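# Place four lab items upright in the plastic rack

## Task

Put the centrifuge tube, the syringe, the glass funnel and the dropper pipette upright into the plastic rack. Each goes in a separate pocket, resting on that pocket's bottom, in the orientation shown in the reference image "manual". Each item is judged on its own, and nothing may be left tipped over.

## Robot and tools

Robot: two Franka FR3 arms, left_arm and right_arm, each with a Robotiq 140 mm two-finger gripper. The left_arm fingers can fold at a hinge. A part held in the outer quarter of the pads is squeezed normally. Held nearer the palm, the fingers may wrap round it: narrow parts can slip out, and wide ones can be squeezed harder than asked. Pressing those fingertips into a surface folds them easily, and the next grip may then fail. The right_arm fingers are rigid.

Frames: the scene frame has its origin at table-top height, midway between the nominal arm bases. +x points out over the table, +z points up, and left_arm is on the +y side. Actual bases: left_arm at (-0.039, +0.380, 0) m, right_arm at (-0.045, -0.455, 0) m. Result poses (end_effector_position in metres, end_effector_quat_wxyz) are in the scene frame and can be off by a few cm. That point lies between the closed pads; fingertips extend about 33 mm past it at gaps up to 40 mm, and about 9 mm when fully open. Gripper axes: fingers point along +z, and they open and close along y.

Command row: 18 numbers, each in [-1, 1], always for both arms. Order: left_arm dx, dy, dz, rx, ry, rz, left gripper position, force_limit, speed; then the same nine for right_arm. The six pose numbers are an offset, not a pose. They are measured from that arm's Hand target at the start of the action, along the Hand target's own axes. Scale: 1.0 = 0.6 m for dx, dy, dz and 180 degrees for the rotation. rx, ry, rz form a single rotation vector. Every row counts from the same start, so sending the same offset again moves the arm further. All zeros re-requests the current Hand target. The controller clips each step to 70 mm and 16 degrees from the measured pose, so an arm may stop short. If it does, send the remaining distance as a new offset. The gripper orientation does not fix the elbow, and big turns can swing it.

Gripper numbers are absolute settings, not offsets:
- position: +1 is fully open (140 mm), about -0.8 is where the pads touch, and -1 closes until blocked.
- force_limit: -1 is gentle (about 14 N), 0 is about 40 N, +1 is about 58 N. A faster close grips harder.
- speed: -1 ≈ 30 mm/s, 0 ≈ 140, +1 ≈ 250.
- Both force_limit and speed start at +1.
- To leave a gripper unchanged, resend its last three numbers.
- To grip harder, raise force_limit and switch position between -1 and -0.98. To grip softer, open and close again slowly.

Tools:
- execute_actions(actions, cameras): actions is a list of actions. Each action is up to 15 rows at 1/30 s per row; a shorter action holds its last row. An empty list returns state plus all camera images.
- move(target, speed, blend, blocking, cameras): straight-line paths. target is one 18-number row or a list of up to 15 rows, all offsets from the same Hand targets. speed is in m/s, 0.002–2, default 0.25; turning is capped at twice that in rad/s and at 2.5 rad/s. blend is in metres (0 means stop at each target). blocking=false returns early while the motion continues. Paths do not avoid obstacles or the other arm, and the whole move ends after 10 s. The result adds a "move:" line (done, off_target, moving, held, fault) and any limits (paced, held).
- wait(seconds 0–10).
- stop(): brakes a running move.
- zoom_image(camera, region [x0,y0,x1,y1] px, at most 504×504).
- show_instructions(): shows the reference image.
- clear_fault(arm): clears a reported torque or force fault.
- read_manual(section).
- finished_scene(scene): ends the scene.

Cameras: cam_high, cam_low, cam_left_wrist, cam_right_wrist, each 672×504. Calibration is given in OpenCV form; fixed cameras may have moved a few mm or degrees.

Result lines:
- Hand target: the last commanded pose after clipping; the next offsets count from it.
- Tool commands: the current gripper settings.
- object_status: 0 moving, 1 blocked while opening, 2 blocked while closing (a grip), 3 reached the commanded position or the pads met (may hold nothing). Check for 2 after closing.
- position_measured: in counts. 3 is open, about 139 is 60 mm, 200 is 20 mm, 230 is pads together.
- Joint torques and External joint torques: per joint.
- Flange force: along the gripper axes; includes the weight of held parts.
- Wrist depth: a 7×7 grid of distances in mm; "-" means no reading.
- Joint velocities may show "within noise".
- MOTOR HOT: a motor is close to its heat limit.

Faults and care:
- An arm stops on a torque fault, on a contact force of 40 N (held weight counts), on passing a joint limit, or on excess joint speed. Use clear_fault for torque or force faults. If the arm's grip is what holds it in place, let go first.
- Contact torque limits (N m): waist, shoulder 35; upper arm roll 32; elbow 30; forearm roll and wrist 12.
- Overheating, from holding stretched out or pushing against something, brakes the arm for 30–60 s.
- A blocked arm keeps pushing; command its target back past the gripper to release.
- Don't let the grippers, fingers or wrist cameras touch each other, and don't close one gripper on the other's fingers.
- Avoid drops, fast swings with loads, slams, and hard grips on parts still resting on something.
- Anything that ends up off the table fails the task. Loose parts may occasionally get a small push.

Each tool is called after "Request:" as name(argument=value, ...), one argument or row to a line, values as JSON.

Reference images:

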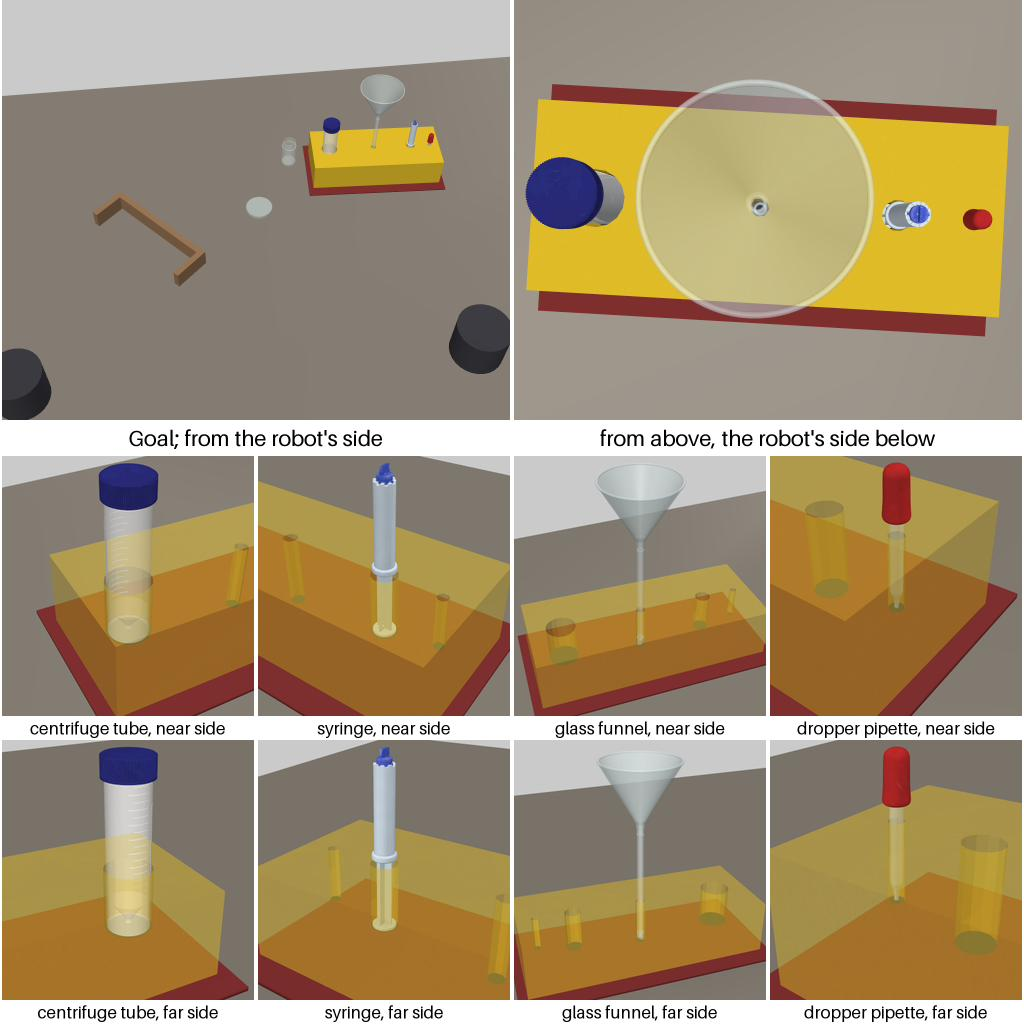

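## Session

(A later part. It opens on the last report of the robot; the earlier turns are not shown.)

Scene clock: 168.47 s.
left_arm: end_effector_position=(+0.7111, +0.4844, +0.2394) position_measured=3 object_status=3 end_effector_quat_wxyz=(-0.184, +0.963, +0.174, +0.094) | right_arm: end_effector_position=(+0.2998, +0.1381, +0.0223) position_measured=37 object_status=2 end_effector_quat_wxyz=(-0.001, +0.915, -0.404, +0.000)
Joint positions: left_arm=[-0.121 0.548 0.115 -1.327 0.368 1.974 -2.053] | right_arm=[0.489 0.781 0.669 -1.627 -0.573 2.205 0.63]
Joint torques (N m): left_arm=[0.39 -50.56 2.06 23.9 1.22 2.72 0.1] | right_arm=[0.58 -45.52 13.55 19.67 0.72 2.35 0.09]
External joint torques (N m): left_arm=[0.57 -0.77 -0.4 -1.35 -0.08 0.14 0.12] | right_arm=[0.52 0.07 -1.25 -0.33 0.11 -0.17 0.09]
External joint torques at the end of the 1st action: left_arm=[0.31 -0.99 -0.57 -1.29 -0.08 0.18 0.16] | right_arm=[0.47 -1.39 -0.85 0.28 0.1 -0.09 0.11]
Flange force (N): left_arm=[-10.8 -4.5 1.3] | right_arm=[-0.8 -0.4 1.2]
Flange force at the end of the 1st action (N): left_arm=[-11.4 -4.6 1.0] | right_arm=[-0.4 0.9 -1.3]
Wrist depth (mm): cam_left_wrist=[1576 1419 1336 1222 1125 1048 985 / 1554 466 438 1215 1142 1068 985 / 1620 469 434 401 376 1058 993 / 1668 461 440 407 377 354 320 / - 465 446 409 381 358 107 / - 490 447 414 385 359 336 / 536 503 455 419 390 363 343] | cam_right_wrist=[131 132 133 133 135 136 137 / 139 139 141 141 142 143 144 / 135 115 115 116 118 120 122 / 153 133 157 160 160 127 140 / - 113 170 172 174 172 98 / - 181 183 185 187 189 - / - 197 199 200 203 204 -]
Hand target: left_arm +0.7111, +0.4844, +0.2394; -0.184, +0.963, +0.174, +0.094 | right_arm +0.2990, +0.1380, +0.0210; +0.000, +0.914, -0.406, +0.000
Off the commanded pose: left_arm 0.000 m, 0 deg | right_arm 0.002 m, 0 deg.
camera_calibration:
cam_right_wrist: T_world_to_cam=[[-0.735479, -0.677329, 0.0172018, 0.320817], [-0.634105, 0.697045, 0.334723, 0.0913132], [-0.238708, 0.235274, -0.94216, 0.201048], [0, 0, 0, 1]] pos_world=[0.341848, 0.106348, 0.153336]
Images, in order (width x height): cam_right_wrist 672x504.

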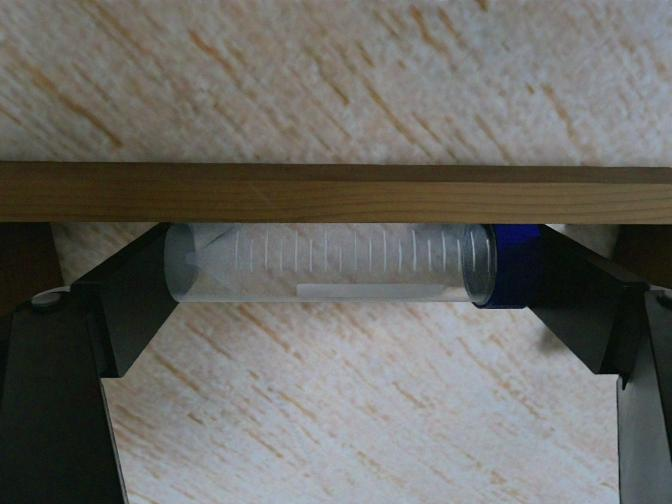

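Request:
move(
  target=[
    [0,0,0,0,0,0,1,1,1,0,0,-0.15,0,0,0,-1,-0.85,-1],
    [0,0,0,0,0,0,1,1,1,0.2297,0.0144,-0.165,0,0,-0.461,-1,-0.85,-1],
    [0,0,0,0,0,0,1,1,1,0.2297,0.0144,-0.015,0,0,-0.461,-1,-0.85,-1],
  ],
  speed=[0.2,0.45,0.15],
  blend=[0.03,0.03,0],
  cameras=["cam_right_wrist","cam_high"],
)

Scene clock: 172.70 s.
left_arm: end_effector_position=(+0.7111, +0.4844, +0.2394) position_measured=3 object_status=3 end_effector_quat_wxyz=(-0.184, +0.963, +0.174, +0.094) | right_arm: end_effector_position=(+0.3834, +0.0288, +0.0295) position_measured=37 object_status=2 end_effector_quat_wxyz=(+0.001, +0.955, +0.297, -0.002)
Joint positions: left_arm=[-0.121 0.548 0.115 -1.327 0.368 1.974 -2.053] | right_arm=[-0.081 0.968 1.127 -1.764 -0.988 2.04 -0.772]
Joint velocities: left_arm=[within noise] | right_arm=[0.001 0 0 0 0 0 -0.005]
Joint torques (N m): left_arm=[0.38 -50.51 1.98 23.9 1.23 2.73 0.12] | right_arm=[-0.28 -36.84 24.88 15.43 0.42 2.72 -0.42]
External joint torques (N m): left_arm=[0.51 -0.89 -0.51 -1.22 -0.07 0.17 0.15] | right_arm=[-0.53 0.06 0.09 1.17 -0.3 0.08 -0.41]
Flange force (N): left_arm=[-10.5 -4.5 1.1] | right_arm=[4.2 0.4 -0.2]
Wrist depth (mm): cam_left_wrist=[1587 1428 1328 1222 1142 1053 1002 / 1587 464 436 1202 1125 1058 998 / 1668 467 432 399 377 1038 1020 / 1655 459 440 407 376 354 319 / - 468 444 411 378 358 108 / - 493 450 412 382 359 335 / 535 500 452 418 388 361 344] | cam_right_wrist=[137 139 139 140 140 141 141 / 146 147 148 148 149 150 150 / 154 156 157 158 159 160 161 / 152 133 168 170 168 127 170 / - 113 182 186 184 182 98 / - 188 196 197 199 201 - / - 191 214 216 218 218 -]
Hand target: left_arm +0.7111, +0.4844, +0.2394; -0.184, +0.963, +0.174, +0.094 | right_arm +0.3849, +0.0299, +0.0300; +0.000, +0.954, +0.301, +0.000
Off the commanded pose: left_arm 0.000 m, 0 deg | right_arm 0.002 m, 1 deg.
move: done; limits=paced
camera_calibration:
cam_right_wrist: T_world_to_cam=[[0.57108, -0.820635, 0.0206379, -0.188721], [-0.776504, -0.531873, 0.337864, 0.307928], [-0.266286, -0.208973, -0.940969, 0.276816], [0, 0, 0, 1]] pos_world=[0.420595, 0.0667542, 0.160332]
Images, in order (width x height): cam_high 672x504, cam_right_wrist 672x504.

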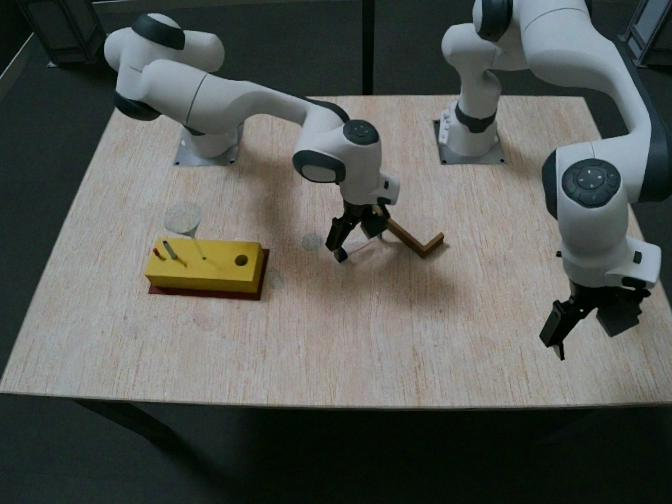

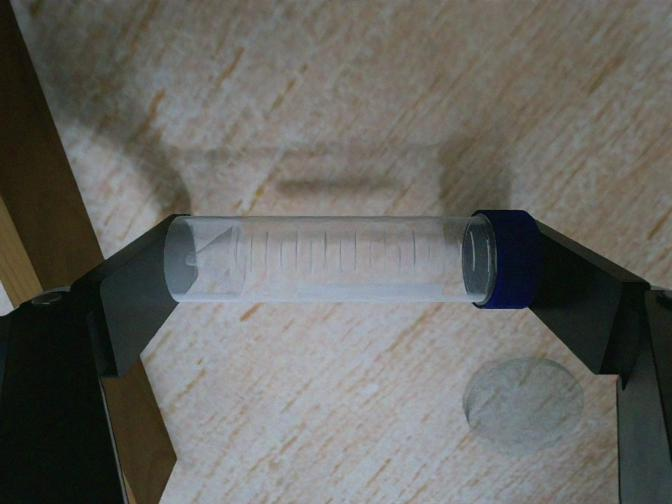

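Request:
move(
  target=[0,0,0,0,0,0,1,1,1,0,0,0.0108,0,0,0,-1,-0.85,-1],
  speed=0.04,
)

Scene clock: 173.67 s.
left_arm: end_effector_position=(+0.7111, +0.4844, +0.2394) position_measured=3 object_status=3 end_effector_quat_wxyz=(-0.184, +0.963, +0.174, +0.094) | right_arm: end_effector_position=(+0.3838, +0.0283, +0.0236) position_measured=37 object_status=2 end_effector_quat_wxyz=(+0.001, +0.954, +0.299, -0.002)
Joint positions: left_arm=[-0.121 0.548 0.115 -1.327 0.368 1.974 -2.053] | right_arm=[-0.079 0.977 1.121 -1.764 -0.997 2.046 -0.773]
Joint velocities: left_arm=[within noise] | right_arm=[0.001 0.001 -0.001 0 -0.004 0.002 0]
Joint torques (N m): left_arm=[0.39 -50.47 2.05 23.84 1.22 2.72 0.16] | right_arm=[0.3 -36.91 24.31 15.19 0.37 2.94 -0.23]
External joint torques (N m): left_arm=[0.53 -0.77 -0.44 -1.35 -0.08 0.15 0.18] | right_arm=[0.28 0.19 -0.45 1.06 -0.34 0.32 -0.23]
Flange force (N): left_arm=[-10.8 -4.6 1.3] | right_arm=[5.7 -1.5 1.9]
Wrist depth (mm): cam_left_wrist=[1598 1428 1336 1209 1109 1048 976 / 1632 466 438 1235 1142 1063 1011 / 1620 469 434 401 378 1048 998 / 1718 459 438 408 375 354 321 / - 465 441 409 379 358 108 / - 489 450 414 381 358 335 / 533 496 456 418 391 361 343] | cam_right_wrist=[132 133 133 134 135 135 136 / 141 142 141 142 143 144 145 / 149 151 152 152 153 154 154 / - 133 160 163 162 128 163 / - 113 175 176 177 175 98 / - 183 189 191 191 193 - / - 192 207 208 209 210 -]
Hand target: left_arm +0.7111, +0.4844, +0.2394; -0.184, +0.963, +0.174, +0.094 | right_arm +0.3849, +0.0299, +0.0235; +0.000, +0.954, +0.301, +0.000
Off the commanded pose: left_arm 0.000 m, 0 deg | right_arm 0.002 m, 0 deg.
move: done

Request:
move(
  target=[0,0,0,0,0,0,1,1,1,0,0,0.0025,0,0,0,-1,-0.85,-1],
  speed=0.03,
)

Scene clock: 174.47 s.
left_arm: end_effector_position=(+0.7111, +0.4844, +0.2394) position_measured=3 object_status=3 end_effector_quat_wxyz=(-0.184, +0.963, +0.174, +0.094) | right_arm: end_effector_position=(+0.3839, +0.0285, +0.0222) position_measured=37 object_status=2 end_effector_quat_wxyz=(+0.001, +0.954, +0.299, -0.002)
Joint positions: left_arm=[-0.121 0.548 0.115 -1.327 0.368 1.974 -2.053] | right_arm=[-0.078 0.98 1.119 -1.764 -1 2.048 -0.773]
Joint torques (N m): left_arm=[0.4 -50.46 2.06 23.83 1.24 2.72 0.09] | right_arm=[0.27 -37.11 24.25 15.11 0.48 2.86 -0.13]
External joint torques (N m): left_arm=[0.54 -0.79 -0.42 -1.34 -0.06 0.15 0.12] | right_arm=[0.09 0.17 -0.76 0.99 -0.24 0.2 -0.13]
Flange force (N): left_arm=[-10.9 -4.5 1.3] | right_arm=[5.3 -1.2 2.0]
Wrist depth (mm): cam_left_wrist=[1544 1428 1298 1248 1120 1053 972 / 1598 465 438 1215 1137 1058 1002 / 1644 470 430 400 378 1063 1020 / 1655 460 438 405 376 353 321 / - 466 447 409 379 357 108 / - 491 450 414 382 358 334 / 535 501 456 418 388 361 343] | cam_right_wrist=[132 132 132 133 133 134 134 / 140 140 141 141 142 143 143 / 149 149 150 151 151 153 153 / 152 134 158 161 161 128 162 / - 113 173 175 175 173 98 / - 181 188 189 190 190 - / - 193 204 205 207 208 -]
Hand target: left_arm +0.7111, +0.4844, +0.2394; -0.184, +0.963, +0.174, +0.094 | right_arm +0.3849, +0.0299, +0.0220; +0.000, +0.954, +0.301, +0.000
Off the commanded pose: left_arm 0.000 m, 0 deg | right_arm 0.002 m, 0 deg.
move: done

Request:
execute_actions(
  actions=[
    [[0,0,0,0,0,0,1,1,1,0,0,0,0,0,0,1,-0.85,-1]],
    [[0,0,0,0,0,0,1,1,1,0,0,0,0,0,0,1,-0.85,-1]],
  ],
  cameras=["cam_right_wrist"],
)

Scene clock: 177.17 s.
left_arm: end_effector_position=(+0.7111, +0.4844, +0.2394) position_measured=3 object_status=3 end_effector_quat_wxyz=(-0.184, +0.963, +0.174, +0.094) | right_arm: end_effector_position=(+0.3840, +0.0286, +0.0222) position_measured=3 object_status=3 end_effector_quat_wxyz=(+0.001, +0.954, +0.299, -0.001)
Joint positions: left_arm=[-0.121 0.548 0.115 -1.327 0.368 1.974 -2.053] | right_arm=[-0.078 0.98 1.119 -1.763 -1 2.048 -0.773]
Joint torques (N m): left_arm=[0.41 -50.54 2.07 23.86 1.22 2.73 0.12] | right_arm=[0.21 -37.09 24.32 15.09 0.43 2.79 -0.14]
External joint torques (N m): left_arm=[0.6 -0.84 -0.38 -1.3 -0.08 0.17 0.14] | right_arm=[0.3 0.14 -0.48 0.87 -0.28 0.14 -0.14]
External joint torques at the end of the 1st action: left_arm=[0.58 -0.88 -0.42 -1.26 -0.07 0.16 0.13] | right_arm=[0.13 0.03 -0.48 1.05 -0.29 0.17 -0.15]
Flange force (N): left_arm=[-10.8 -4.7 1.3] | right_arm=[5.0 -1.5 1.6]
Flange force at the end of the 1st action (N): left_arm=[-10.7 -4.6 1.2] | right_arm=[5.2 -1.2 1.4]
Wrist depth (mm): cam_left_wrist=[1554 1428 1344 1228 1125 1043 976 / 1620 465 434 1202 1148 1073 1002 / 1632 469 436 397 376 1048 1020 / 1620 457 438 406 378 354 319 / - 469 441 408 380 359 107 / - 492 453 413 385 358 335 / 533 499 456 419 389 362 343] | cam_right_wrist=[131 132 132 133 134 134 135 / 140 140 141 142 142 143 143 / 148 149 150 151 152 153 153 / 144 143 159 162 160 130 159 / - 170 174 174 175 177 105 / 145 180 187 189 189 191 192 / - 180 204 206 207 208 209]
Hand target: left_arm +0.7111, +0.4844, +0.2394; -0.184, +0.963, +0.174, +0.094 | right_arm +0.3849, +0.0299, +0.0220; +0.000, +0.954, +0.301, +0.000
Off the commanded pose: left_arm 0.000 m, 0 deg | right_arm 0.002 m, 0 deg.
camera_calibration:
cam_right_wrist: T_world_to_cam=[[0.575162, -0.817798, 0.0198801, -0.190734], [-0.773853, -0.536055, 0.337338, 0.30993], [-0.265218, -0.209408, -0.941174, 0.269762], [0, 0, 0, 1]] pos_world=[0.421089, 0.0666485, 0.153133]
Images, in order (width x height): cam_right_wrist 672x504.

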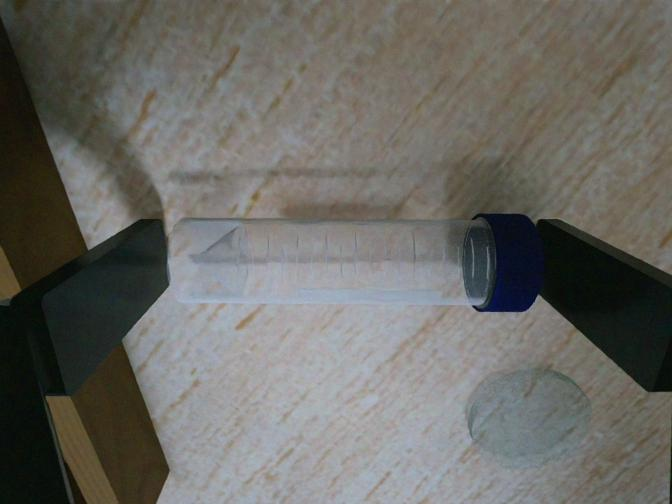

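Request:
move(
  target=[
    [0,0,0,0,0,0,1,1,1,0,0,-0.15,0,0,0,-0.2,-0.85,-1],
    [0,0,0,0,0,0,1,1,1,0,0.0432,-0.1467,0.0654,-0.0654,0.4968,-0.2,-0.85,-1],
  ],
  speed=[0.3,0.5],
  blend=[0.02,0],
  cameras=["cam_right_wrist","cam_high"],
)

Request:
zoom_image(
  camera="cam_right_wrist",
  region=[220, 60, 470, 330],
)

Scene clock: 181.80 s.
left_arm: end_effector_position=(+0.7111, +0.4844, +0.2394) position_measured=3 object_status=3 end_effector_quat_wxyz=(-0.184, +0.963, +0.174, +0.094) | right_arm: end_effector_position=(+0.4004, +0.0077, +0.1102) position_measured=154 object_status=3 end_effector_quat_wxyz=(-0.060, +0.882, -0.453, -0.115)
Joint positions: left_arm=[-0.121 0.548 0.115 -1.327 0.368 1.974 -2.053] | right_arm=[-0.123 0.582 0.926 -1.868 -0.254 2.256 0.251]
Joint velocities: left_arm=[within noise] | right_arm=[0 -0.001 -0.001 0 0 0.001 0.006]
Joint torques (N m): left_arm=[0.43 -50.55 2.01 23.88 1.24 2.74 0.13] | right_arm=[0.28 -35.74 14.21 20.67 0.98 2.79 0.1]
External joint torques (N m): left_arm=[0.38 -1.17 -0.6 -1.11 -0.06 0.2 0.15] | right_arm=[0.2 -1.33 -0.84 -0.04 0.3 0.14 0.11]
Flange force (N): left_arm=[-11.0 -4.6 0.7] | right_arm=[-0.5 2.3 -0.6]
Wrist depth (mm): cam_left_wrist=[1587 1428 1313 1228 1125 1043 981 / 1576 462 438 1196 1142 1068 1006 / 1644 471 432 399 378 1053 1002 / 1718 457 437 404 377 355 321 / - 467 444 407 379 358 107 / - 488 451 415 383 358 336 / 531 499 457 421 390 360 344] | cam_right_wrist=[192 193 195 195 197 198 199 / 210 213 214 207 218 219 221 / 235 236 237 240 242 244 248 / 264 261 139 272 148 270 279 / - - 112 295 280 90 84 / - - - 368 - - 75 / - - - 440 - - -]
Hand target: left_arm +0.7111, +0.4844, +0.2394; -0.184, +0.963, +0.174, +0.094 | right_arm +0.3998, +0.0086, +0.1100; -0.061, +0.880, -0.457, -0.116
Off the commanded pose: left_arm 0.000 m, 0 deg | right_arm 0.001 m, 1 deg.
move: done; limits=paced
camera_calibration:
cam_right_wrist: T_world_to_cam=[[-0.807072, -0.590263, 0.0150037, 0.333244], [-0.480102, 0.670815, 0.565252, 0.129749], [-0.343712, 0.448995, -0.824782, 0.366026], [0, 0, 0, 1]] pos_world=[0.457052, -0.0546801, 0.223551]
Images, in order (width x height): cam_high 672x504, cam_right_wrist 672x504.

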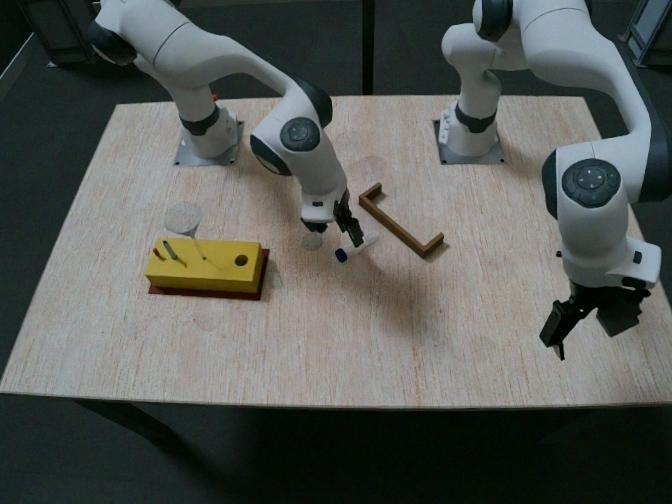

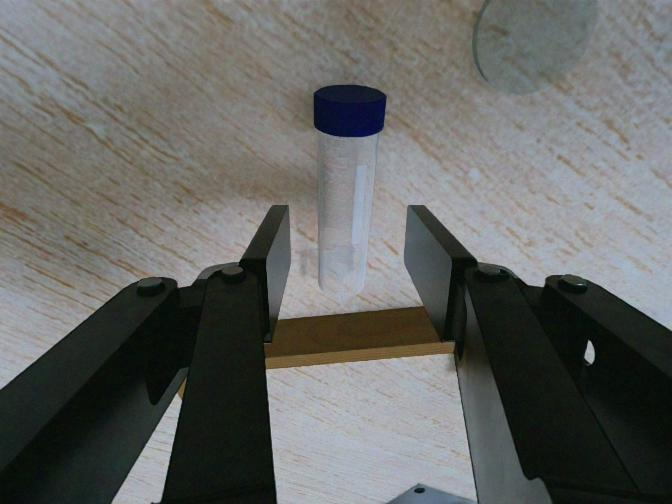

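Scaled by 1.867 from the camera's 672x504 image, which has a finer 960x720 frame.

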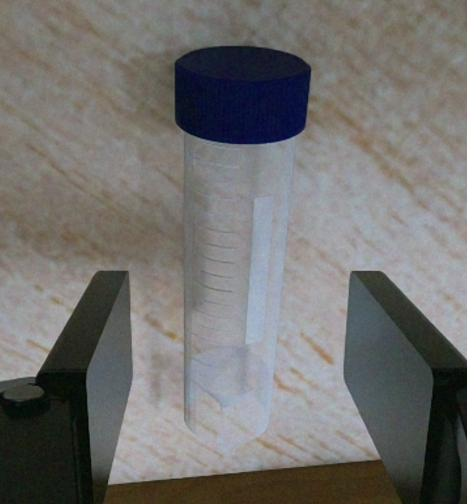

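Request:
move(
  target=[
    [0,0,0,0,0,0,1,1,1,0.0299,0.0002,0.1111,0,0,0,-0.2,-0.85,-1],
    [0,0,0,0,0,0,1,1,1,0.0299,0.0002,0.1111,0,0,0,-1,-0.3,-1],
  ],
  speed=[0.12,0.1],
  cameras=["cam_right_wrist"],
)

Request:
zoom_image(
  camera="cam_right_wrist",
  region=[220, 60, 470, 330],
)

Scene clock: 184.40 s.
left_arm: end_effector_position=(+0.7111, +0.4844, +0.2394) position_measured=3 object_status=3 end_effector_quat_wxyz=(-0.184, +0.963, +0.174, +0.094) | right_arm: end_effector_position=(+0.3987, +0.0076, +0.0403) position_measured=185 object_status=0 end_effector_quat_wxyz=(-0.059, +0.881, -0.454, -0.116)
Joint positions: left_arm=[-0.121 0.548 0.115 -1.327 0.368 1.974 -2.053] | right_arm=[-0.045 0.68 0.822 -1.894 -0.317 2.38 0.267]
Joint torques (N m): left_arm=[0.34 -50.57 2.11 23.86 1.24 2.72 0.12] | right_arm=[0.29 -39.02 15.05 19.33 0.52 2.77 0.09]
External joint torques (N m): left_arm=[0.38 -1.08 -0.43 -1.22 -0.06 0.17 0.15] | right_arm=[0.29 -1.45 -0.71 0.53 0.01 0.15 0.1]
Flange force (N): left_arm=[-11.3 -4.7 0.9] | right_arm=[-0.9 -0.1 -0.7]
Wrist depth (mm): cam_left_wrist=[1598 1419 1313 1222 1125 1058 989 / 1620 465 439 1215 1137 1053 1002 / 1609 473 434 402 377 1043 1006 / 1668 459 439 404 375 355 320 / - 467 445 411 379 357 108 / - 493 450 415 385 356 334 / 535 499 459 422 389 361 344] | cam_right_wrist=[130 132 132 133 134 135 136 / 144 144 146 144 148 149 151 / 160 161 162 130 165 167 169 / 180 180 178 177 151 188 192 / 200 - - 213 90 84 214 / - 66 - 238 - 76 - / - - - 304 - - -]
Hand target: left_arm +0.7111, +0.4844, +0.2394; -0.184, +0.963, +0.174, +0.094 | right_arm +0.3997, +0.0085, +0.0410; -0.061, +0.880, -0.457, -0.116
Off the commanded pose: left_arm 0.000 m, 0 deg | right_arm 0.002 m, 0 deg.
move: done
camera_calibration:
cam_right_wrist: T_world_to_cam=[[-0.808828, -0.587747, 0.018718, 0.333412], [-0.475712, 0.6727, 0.566722, 0.166661], [-0.345681, 0.449476, -0.823697, 0.308654], [0, 0, 0, 1]] pos_world=[0.455651, -0.054884, 0.153546]
Images, in order (width x height): cam_right_wrist 672x504.

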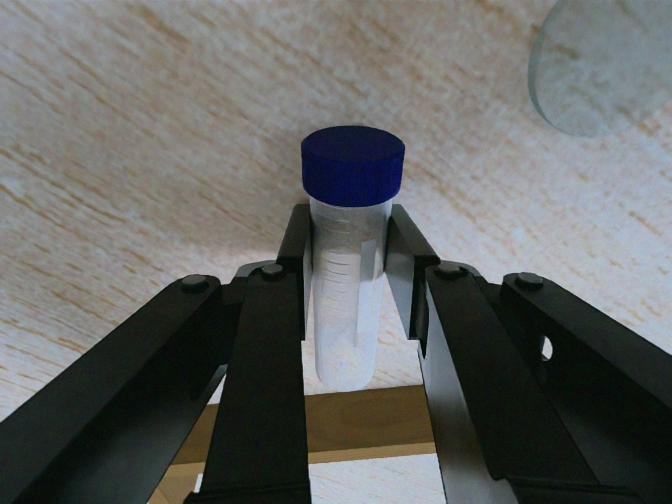

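Scaled by 1.867 from the camera's 672x504 image, which has a finer 960x720 frame.

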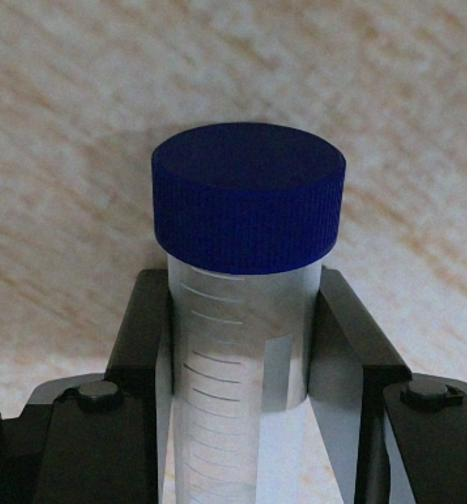

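Request:
execute_actions(
  actions=[
    [[0,0,0,0,0,0,1,1,1,-0.003,0,-0.011,0,0,0,-1,-0.3,-1]],
  ],
)

Scene clock: 186.57 s.
left_arm: end_effector_position=(+0.7111, +0.4844, +0.2394) position_measured=3 object_status=3 end_effector_quat_wxyz=(-0.184, +0.963, +0.174, +0.094) | right_arm: end_effector_position=(+0.3998, +0.0093, +0.0473) position_measured=185 object_status=2 end_effector_quat_wxyz=(-0.062, +0.881, -0.454, -0.115)
Joint positions: left_arm=[-0.121 0.548 0.115 -1.327 0.368 1.974 -2.053] | right_arm=[-0.049 0.668 0.829 -1.894 -0.311 2.376 0.267]
Joint torques (N m): left_arm=[0.39 -50.54 2.08 23.85 1.22 2.73 0.13] | right_arm=[-0.61 -38.8 15.42 19.64 0.83 2.43 -0.01]
External joint torques (N m): left_arm=[0.36 -0.85 -0.54 -1.33 -0.09 0.17 0.16] | right_arm=[-0.5 -1.36 -0.2 0.49 0.3 -0.23 0]
Flange force (N): left_arm=[-11.1 -4.5 1.2] | right_arm=[0.3 1.6 -3.4]
Wrist depth (mm): cam_left_wrist=[1620 1437 1321 1215 1137 1073 981 / 1609 466 438 1215 1131 1073 993 / 1620 467 431 401 379 1038 998 / 1668 458 436 409 374 354 320 / - 464 444 412 381 357 108 / - 491 449 412 383 359 335 / 534 501 453 420 388 359 345] | cam_right_wrist=[137 138 139 140 140 141 143 / 152 152 153 152 155 156 157 / 168 169 170 130 172 174 176 / 189 190 183 185 151 197 199 / 211 - - 224 90 84 222 / - 66 - 245 - 76 - / - - - 317 - - -]
Hand target: left_arm +0.7111, +0.4844, +0.2394; -0.184, +0.963, +0.174, +0.094 | right_arm +0.3997, +0.0085, +0.0478; -0.061, +0.880, -0.457, -0.116
Off the commanded pose: left_arm 0.000 m, 0 deg | right_arm 0.001 m, 0 deg.

Request:
move(
  target=[
    [0,0,0,0,0,0,1,1,1,-0.0433,-0.0002,-0.161,0,0,0,-1,-0.3,-1],
    [0,0,0,0,0,0,1,1,1,0.1047,0.0951,-0.3602,0,0.4928,0,-1,-0.3,-1],
    [0,0,0,0,0,0,1,1,1,0.3002,0.1812,-0.3475,0,0.4928,0,-1,-0.3,-1],
  ],
  speed=[0.3,0.4,0.25],
  blend=[0.05,0.05,0],
  cameras=["cam_right_wrist","cam_high","cam_low"],
)

Request:
zoom_image(
  camera="cam_right_wrist",
  region=[190, 200, 500, 504],
)

Request:
zoom_image(
  camera="cam_low",
  region=[100, 80, 350, 340],
)

Scene clock: 190.70 s.
left_arm: end_effector_position=(+0.7111, +0.4844, +0.2394) position_measured=3 object_status=3 end_effector_quat_wxyz=(-0.184, +0.963, +0.174, +0.094) | right_arm: end_effector_position=(+0.4409, -0.2414, +0.2026) position_measured=185 object_status=2 end_effector_quat_wxyz=(+0.281, +0.711, -0.368, +0.530)
Joint positions: left_arm=[-0.121 0.548 0.115 -1.327 0.368 1.974 -2.053] | right_arm=[0.631 0.396 0.38 -2.057 -1.191 1.45 0.953]
Joint velocities: left_arm=[within noise] | right_arm=[0 -0.001 -0.001 0.001 0 0.001 0.008]
Joint torques (N m): left_arm=[0.37 -50.56 2.02 23.83 1.22 2.72 0.16] | right_arm=[-0.17 -39.29 3.01 18.51 -1.62 -1.18 0.09]
External joint torques (N m): left_arm=[0.66 -1.13 -0.34 -1.22 -0.07 0.16 0.18] | right_arm=[-0.13 -1.31 -0.57 -0.06 -0.33 0.19 0.06]
Flange force (N): left_arm=[-11.2 -5.1 1.0] | right_arm=[2.8 2.7 1.9]
Wrist depth (mm): cam_left_wrist=[1565 1428 1321 1222 1137 1058 981 / 1609 463 437 1196 1154 1073 1002 / 1609 471 437 399 378 1043 989 / 1692 461 439 404 375 355 320 / - 464 445 409 381 357 107 / - 491 451 415 385 359 335 / 531 501 456 419 389 361 344] | cam_right_wrist=[2106 - 2494 2438 2411 2127 1736 / 2678 3287 3390 - - 2237 - / 2127 2438 2523 130 623 636 - / 1823 509 483 452 123 523 509 / 417 - - 291 90 84 420 / - 66 - 264 - 76 - / - - - 222 - - -]
Hand target: left_arm +0.7111, +0.4844, +0.2394; -0.184, +0.963, +0.174, +0.094 | right_arm +0.4416, -0.2406, +0.2025; +0.276, +0.710, -0.369, +0.532
Off the commanded pose: left_arm 0.000 m, 0 deg | right_arm 0.001 m, 1 deg.
move: done
camera_calibration:
cam_right_wrist: T_world_to_cam=[[-0.829274, -0.558514, 0.0191478, 0.234201], [-0.339727, 0.476625, -0.810811, 0.434008], [0.443723, -0.678889, -0.584995, -0.100064], [0, 0, 0, 1]] pos_world=[0.386062, -0.143986, 0.288877]
Images, in order (width x height): cam_high 672x504, cam_low 672x504, cam_right_wrist 672x504.

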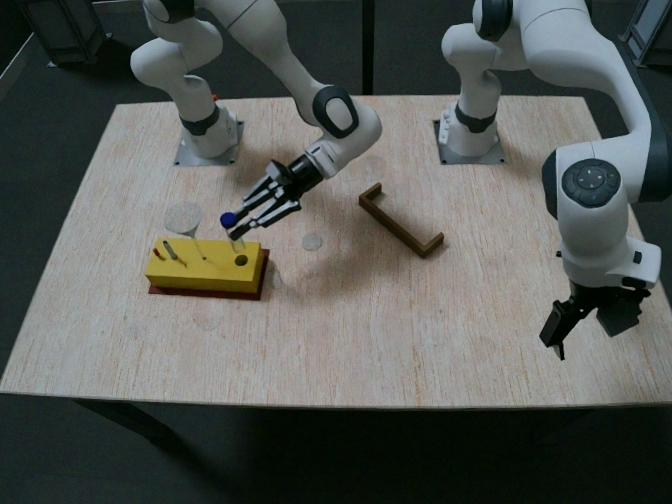

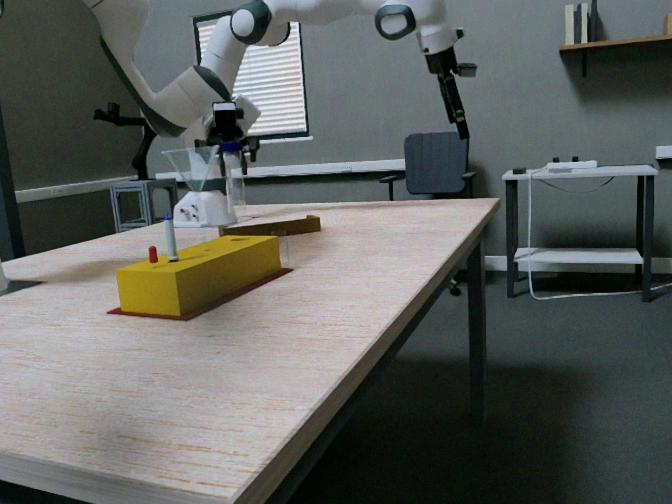

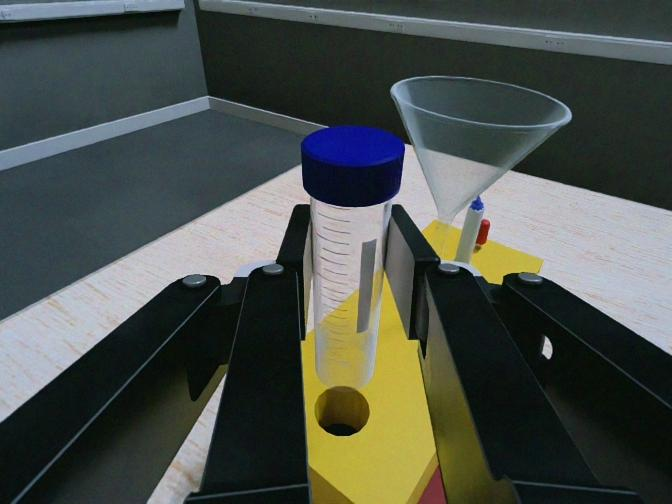

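Scaled by 1.626 from the camera's 672x504 image, which has a finer 960x720 frame.

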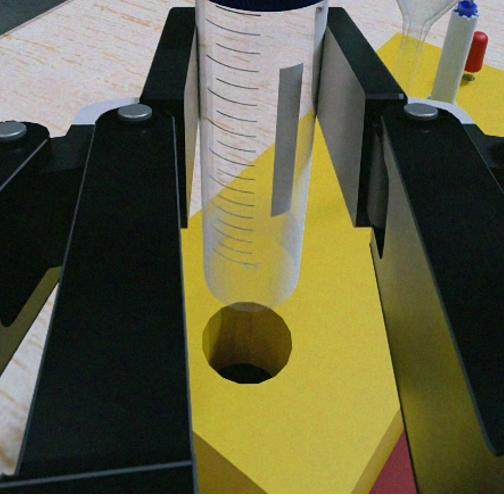

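Scaled by 1.938 from the camera's 672x504 image, which has a finer 960x720 frame.

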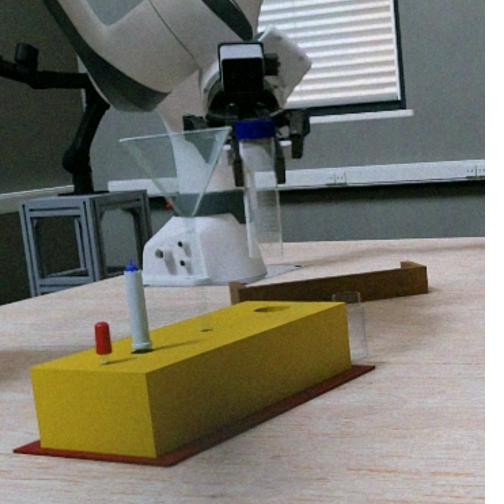

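Request:
zoom_image(
  camera="cam_low",
  region=[180, 130, 300, 260],
)

Scaled by 3.877 from the camera's 672x504 image, which has a finer 960x720 frame.

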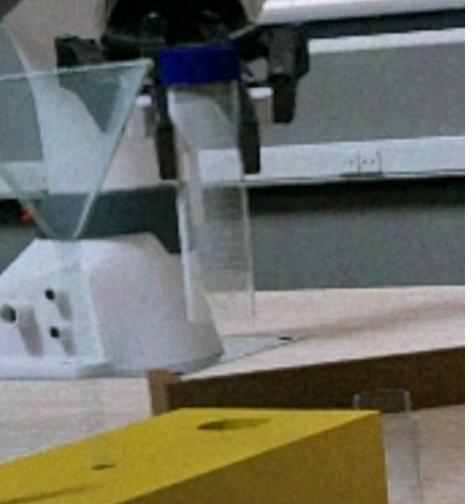

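Request:
move(
  target=[0,0,0,0,0,0,1,1,1,-0.0545,0.0000,0.0272,0,0,0,-1,-0.3,-1],
  speed=0.12,
  cameras=["cam_right_wrist","cam_low"],
)

Request:
zoom_image(
  camera="cam_right_wrist",
  region=[250, 320, 450, 500],
)

Request:
zoom_image(
  camera="cam_low",
  region=[180, 150, 300, 270],
)

Scene clock: 193.83 s.
left_arm: end_effector_position=(+0.7111, +0.4844, +0.2394) position_measured=3 object_status=3 end_effector_quat_wxyz=(-0.184, +0.963, +0.174, +0.094) | right_arm: end_effector_position=(+0.4442, -0.2469, +0.1671) position_measured=185 object_status=2 end_effector_quat_wxyz=(+0.280, +0.711, -0.367, +0.530)
Joint positions: left_arm=[-0.121 0.548 0.115 -1.327 0.368 1.974 -2.053] | right_arm=[0.631 0.463 0.363 -2.057 -1.215 1.476 1.009]
Joint velocities: left_arm=[within noise] | right_arm=[0 0 0.001 0 0.001 0.001 0.006]
Joint torques (N m): left_arm=[0.36 -50.55 2.06 23.86 1.21 2.74 0.11] | right_arm=[-0.14 -39.26 3.01 17.97 -1.46 -1.32 0.19]
External joint torques (N m): left_arm=[0.41 -0.7 -0.5 -1.41 -0.1 0.16 0.13] | right_arm=[-0.04 -0.32 -0.88 0.45 -0.32 0.14 0.16]
Flange force (N): left_arm=[-11.1 -4.4 1.4] | right_arm=[0.0 -1.3 0.9]
Wrist depth (mm): cam_left_wrist=[1576 1464 1305 1222 1154 1058 985 / 1632 464 436 1202 1154 1063 985 / 1644 468 433 401 379 1034 1011 / 1680 461 438 404 378 353 319 / - 466 445 409 378 357 107 / - 492 448 412 385 358 335 / 538 498 458 420 387 362 342] | cam_right_wrist=[2214 - - 2411 1750 1708 1808 / 2411 3056 3144 2712 - - - / 2284 2191 568 129 596 596 548 / 1695 422 423 155 123 341 446 / 363 - - 244 90 84 366 / - 66 - 228 - 76 - / - - - 190 - - -]
Hand target: left_arm +0.7111, +0.4844, +0.2394; -0.184, +0.963, +0.174, +0.094 | right_arm +0.4454, -0.2459, +0.1666; +0.276, +0.710, -0.369, +0.532
Off the commanded pose: left_arm 0.000 m, 0 deg | right_arm 0.002 m, 1 deg.
move: done
camera_calibration:
cam_right_wrist: T_world_to_cam=[[-0.828724, -0.559325, 0.0192769, 0.233958], [-0.340009, 0.475817, -0.811167, 0.409025], [0.444534, -0.678788, -0.584497, -0.126434], [0, 0, 0, 1]] pos_world=[0.389163, -0.149584, 0.253378]
Images, in order (width x height): cam_low 672x504, cam_right_wrist 672x504.

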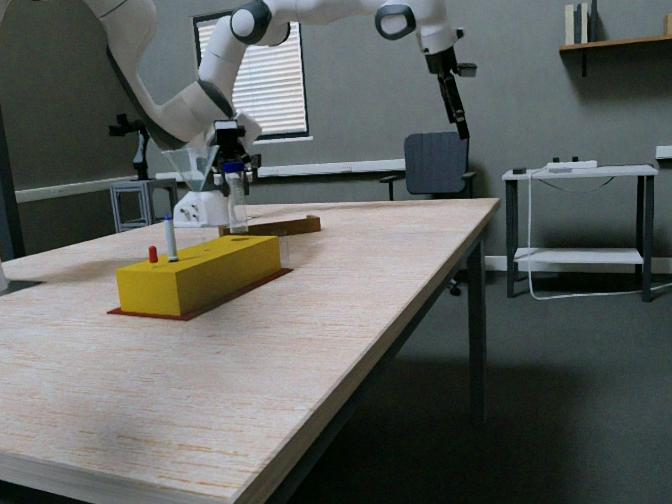

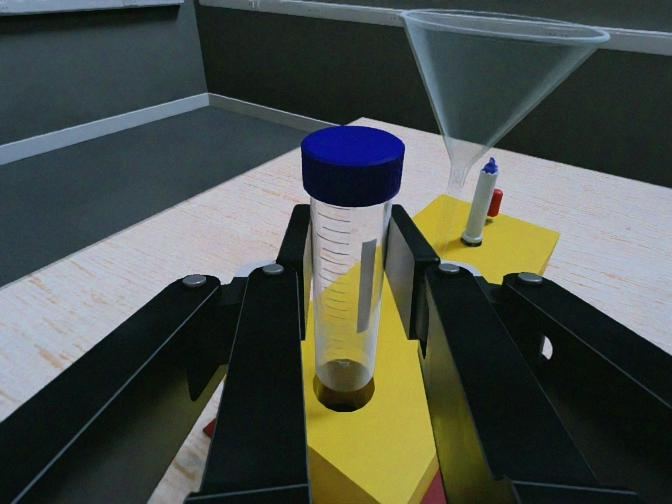

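Scaled by 2.520 from the camera's 672x504 image, which has a finer 960x720 frame.

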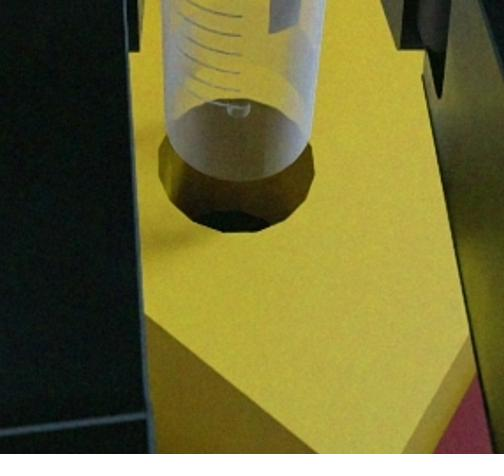

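Scaled by 4.200 from the camera's 672x504 image, which has a finer 960x720 frame.

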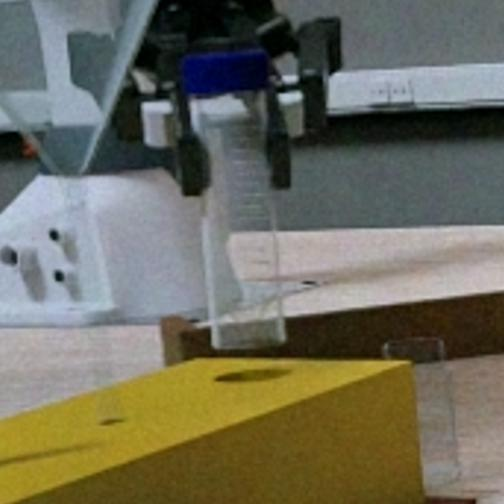

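Request:
move(
  target=[0,0,0,0,0,0,1,1,1,-0.0559,0.0000,0.0164,0,0,0,-1,-0.3,-1],
  speed=0.06,
  cameras=["cam_right_wrist"],
)

Request:
zoom_image(
  camera="cam_right_wrist",
  region=[250, 300, 450, 480],
)

Scene clock: 195.77 s.
left_arm: end_effector_position=(+0.7111, +0.4844, +0.2394) position_measured=3 object_status=3 end_effector_quat_wxyz=(-0.184, +0.963, +0.174, +0.094) | right_arm: end_effector_position=(+0.4442, -0.2474, +0.1322) position_measured=185 object_status=2 end_effector_quat_wxyz=(+0.281, +0.711, -0.367, +0.530)
Joint positions: left_arm=[-0.121 0.548 0.115 -1.327 0.368 1.974 -2.053] | right_arm=[0.638 0.54 0.352 -2.038 -1.234 1.488 1.063]
Joint velocities: left_arm=[within noise] | right_arm=[0.002 0.001 0 0 -0.001 -0.001 0.005]
Joint torques (N m): left_arm=[0.42 -50.53 2.04 23.84 1.23 2.73 0.13] | right_arm=[0.24 -40.21 3.41 17.45 -1.31 -1.4 0.14]
External joint torques (N m): left_arm=[0.44 -0.78 -0.54 -1.36 -0.07 0.16 0.16] | right_arm=[0.3 -0.05 -0.96 0.87 -0.31 0.12 0.11]
Flange force (N): left_arm=[-11.0 -4.5 1.3] | right_arm=[-1.3 -3.5 0.0]
Wrist depth (mm): cam_left_wrist=[1587 1419 1305 1202 1148 1053 993 / 1620 463 440 1196 1142 1053 1006 / 1655 468 434 400 378 1043 1002 / 1718 461 441 406 375 352 321 / - 466 446 409 379 358 107 / - 489 449 416 385 358 335 / 534 500 454 422 390 361 343] | cam_right_wrist=[2384 - - - 2170 - 1708 / 2855 2855 3238 759 684 - - / 2127 2284 481 130 327 336 520 / 360 362 368 234 124 293 382 / 302 - - 215 90 83 318 / - 66 - 172 - 76 - / - - - 178 - - -]
Hand target: left_arm +0.7111, +0.4844, +0.2394; -0.184, +0.963, +0.174, +0.094 | right_arm +0.4454, -0.2459, +0.1316; +0.276, +0.710, -0.369, +0.532
Off the commanded pose: left_arm 0.000 m, 0 deg | right_arm 0.002 m, 1 deg.
move: done
camera_calibration:
cam_right_wrist: T_world_to_cam=[[-0.828898, -0.559059, 0.019511, 0.234547], [-0.339849, 0.475567, -0.811381, 0.380806], [0.444331, -0.679183, -0.584192, -0.147254], [0, 0, 0, 1]] pos_world=[0.389262, -0.149986, 0.218378]
Images, in order (width x height): cam_right_wrist 672x504.

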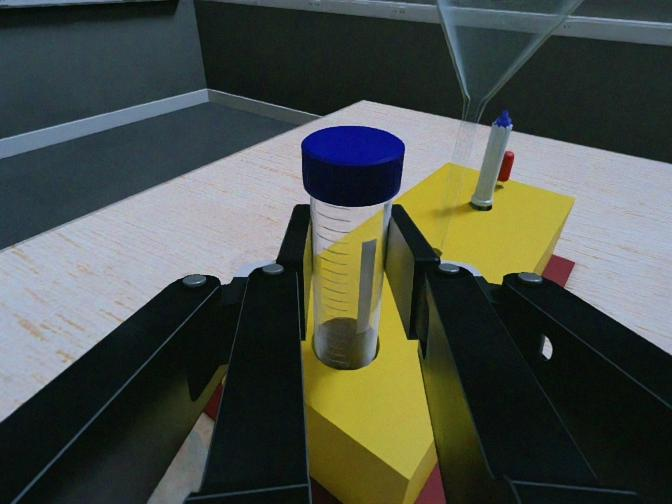

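Scaled by 2.520 from the camera's 672x504 image, which has a finer 960x720 frame.

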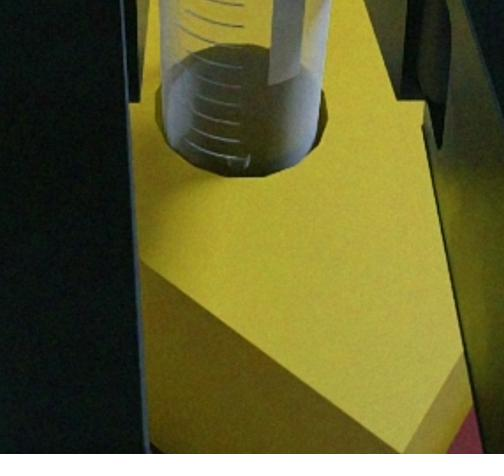

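Request:
move(
  target=[0,0,0,0,0,0,1,1,1,-0.0288,0.0000,0.0084,0,0,0,-1,-0.3,-1],
  speed=0.05,
)

Scene clock: 197.00 s.
left_arm: end_effector_position=(+0.7111, +0.4844, +0.2394) position_measured=3 object_status=3 end_effector_quat_wxyz=(-0.184, +0.963, +0.174, +0.094) | right_arm: end_effector_position=(+0.4443, -0.2474, +0.1142) position_measured=185 object_status=2 end_effector_quat_wxyz=(+0.281, +0.711, -0.367, +0.531)
Joint positions: left_arm=[-0.121 0.548 0.115 -1.327 0.368 1.974 -2.053] | right_arm=[0.641 0.582 0.347 -2.025 -1.245 1.493 1.089]
Joint velocities: left_arm=[within noise] | right_arm=[0.001 0.001 -0.001 0.001 -0.001 0 0.006]
Joint torques (N m): left_arm=[0.37 -50.56 2.07 23.88 1.22 2.73 0.14] | right_arm=[0.08 -40.81 3.74 17.04 -1.26 -1.44 0.26]
External joint torques (N m): left_arm=[0.55 -0.76 -0.39 -1.36 -0.08 0.15 0.16] | right_arm=[0.14 -0.15 -0.85 1.06 -0.33 0.12 0.23]
Flange force (N): left_arm=[-10.8 -4.6 1.3] | right_arm=[-1.5 -3.6 0.0]
Wrist depth (mm): cam_left_wrist=[1587 1437 1298 1222 1109 1053 968 / 1609 465 437 1209 1137 1063 989 / 1598 471 430 398 378 1053 998 / 1680 459 438 406 374 353 319 / - 467 446 412 378 360 108 / - 489 449 414 384 360 336 / 534 499 453 418 389 362 345] | cam_right_wrist=[- - - - 2384 1561 1870 / 2583 3013 3557 625 640 315 - / 2191 449 448 129 307 303 477 / 333 334 337 155 124 256 353 / 279 - - 175 90 84 291 / - 66 - 157 - 76 - / - - - 178 - - -]
Hand target: left_arm +0.7111, +0.4844, +0.2394; -0.184, +0.963, +0.174, +0.094 | right_arm +0.4454, -0.2458, +0.1136; +0.276, +0.710, -0.369, +0.532
Off the commanded pose: left_arm 0.000 m, 0 deg | right_arm 0.002 m, 1 deg.
move: done

Request:
move(
  target=[0,0,0,0,0,0,1,1,1,-0.0080,0.0000,0.0023,0,0,0,-1,-0.3,-1],
  speed=0.03,
)

Scene clock: 197.90 s.
left_arm: end_effector_position=(+0.7111, +0.4844, +0.2394) position_measured=3 object_status=3 end_effector_quat_wxyz=(-0.184, +0.963, +0.174, +0.094) | right_arm: end_effector_position=(+0.4442, -0.2474, +0.1092) position_measured=185 object_status=2 end_effector_quat_wxyz=(+0.281, +0.711, -0.367, +0.531)
Joint positions: left_arm=[-0.121 0.548 0.115 -1.327 0.368 1.974 -2.053] | right_arm=[0.641 0.594 0.346 -2.021 -1.248 1.494 1.096]
Joint velocities: left_arm=[within noise] | right_arm=[0.002 0.001 -0.001 0.002 -0.002 0.001 0.004]
Joint torques (N m): left_arm=[0.4 -50.51 2.05 23.83 1.24 2.75 0.14] | right_arm=[-0.02 -40.94 3.92 15.95 -1.28 -1.44 0.1]
External joint torques (N m): left_arm=[0.53 -0.77 -0.43 -1.37 -0.06 0.17 0.16] | right_arm=[0.12 0.02 -0.7 0.03 -0.36 0.13 0.07]
Flange force (N): left_arm=[-11.0 -4.6 1.4] | right_arm=[-0.5 -0.6 1.0]
Wrist depth (mm): cam_left_wrist=[1576 1437 1321 1235 1120 1053 989 / 1598 462 438 1222 1148 1063 993 / 1576 471 436 402 378 1034 1011 / 1692 458 438 407 375 354 319 / - 467 443 411 379 358 107 / - 489 447 414 383 360 336 / 536 500 455 418 387 360 344] | cam_right_wrist=[2384 - - - - 2047 1793 / - 3806 3099 599 625 558 - / 2066 433 434 130 280 290 464 / 321 325 327 201 125 245 343 / 270 - - 168 90 84 285 / - 66 - 156 - 76 - / - - - 176 - - -]
Hand target: left_arm +0.7111, +0.4844, +0.2394; -0.184, +0.963, +0.174, +0.094 | right_arm +0.4454, -0.2458, +0.1086; +0.276, +0.710, -0.369, +0.532
Off the commanded pose: left_arm 0.000 m, 0 deg | right_arm 0.002 m, 1 deg.
move: done

Request:
move(
  target=[0,0,0,0,0,0,1,1,1,-0.0056,0.0000,0.0016,0,0,0,-1,-0.3,-1],
  speed=0.03,
  cameras=["cam_right_wrist"],
)

Request:
zoom_image(
  camera="cam_right_wrist",
  region=[250, 280, 450, 460],
)

Scene clock: 198.73 s.
left_arm: end_effector_position=(+0.7111, +0.4844, +0.2394) position_measured=3 object_status=3 end_effector_quat_wxyz=(-0.184, +0.963, +0.174, +0.094) | right_arm: end_effector_position=(+0.4451, -0.2471, +0.1077) position_measured=185 object_status=2 end_effector_quat_wxyz=(+0.280, +0.710, -0.368, +0.531)
Joint positions: left_arm=[-0.121 0.548 0.115 -1.327 0.368 1.974 -2.053] | right_arm=[0.641 0.599 0.346 -2.017 -1.251 1.494 1.101]
Joint torques (N m): left_arm=[0.44 -50.5 2.04 23.82 1.22 2.73 0.14] | right_arm=[0.02 -39.34 4.14 16.38 -1.11 -0.71 0.15]
External joint torques (N m): left_arm=[0.62 -0.85 -0.41 -1.32 -0.08 0.16 0.17] | right_arm=[0.07 1.86 -0.6 0.42 -0.19 0.86 0.12]
Flange force (N): left_arm=[-10.9 -4.8 1.3] | right_arm=[-5.4 -4.8 1.1]
Wrist depth (mm): cam_left_wrist=[1554 1437 1313 1209 1142 1048 989 / 1598 462 439 1222 1154 1058 993 / 1598 469 433 401 376 1038 989 / 1705 458 438 405 375 354 320 / - 465 444 412 377 359 108 / - 488 448 415 383 358 335 / 534 499 452 419 389 361 342] | cam_right_wrist=[- 2678 - - - 1750 1528 / 2333 3945 3390 627 603 546 - / 2066 433 433 130 276 297 455 / 319 324 324 197 124 245 340 / 267 - - 166 90 84 282 / - 66 - 155 - 76 - / - - - 175 - - -]
Hand target: left_arm +0.7111, +0.4844, +0.2394; -0.184, +0.963, +0.174, +0.094 | right_arm +0.4454, -0.2458, +0.1051; +0.276, +0.710, -0.369, +0.532
Off the commanded pose: left_arm 0.000 m, 0 deg | right_arm 0.003 m, 0 deg.
move: done
camera_calibration:
cam_right_wrist: T_world_to_cam=[[-0.829067, -0.558907, 0.0164538, 0.236376], [-0.337154, 0.476217, -0.812123, 0.360105], [0.446066, -0.678852, -0.583254, -0.162494], [0, 0, 0, 1]] pos_world=[0.389866, -0.149685, 0.193786]
Images, in order (width x height): cam_right_wrist 672x504.

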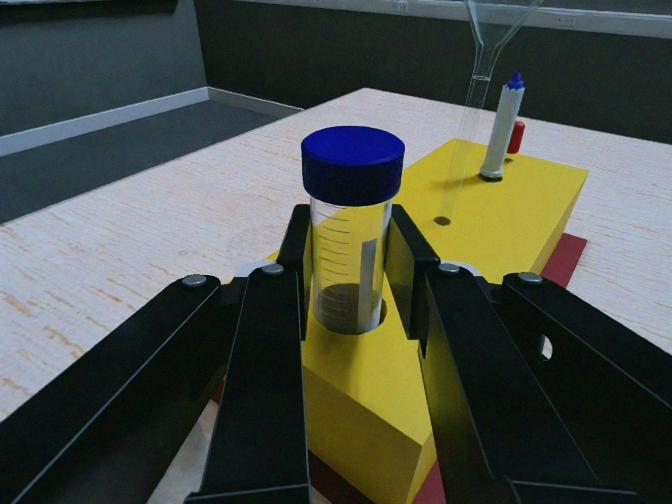

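Scaled by 2.520 from the camera's 672x504 image, which has a finer 960x720 frame.

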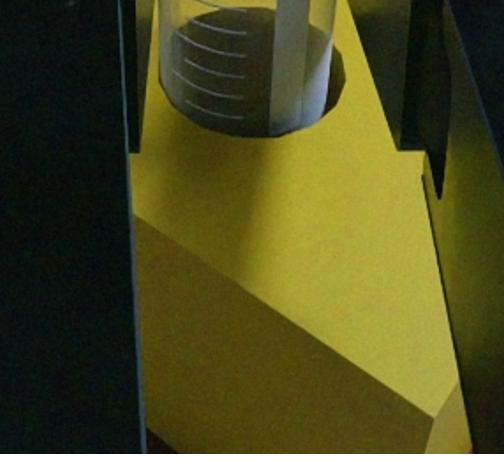

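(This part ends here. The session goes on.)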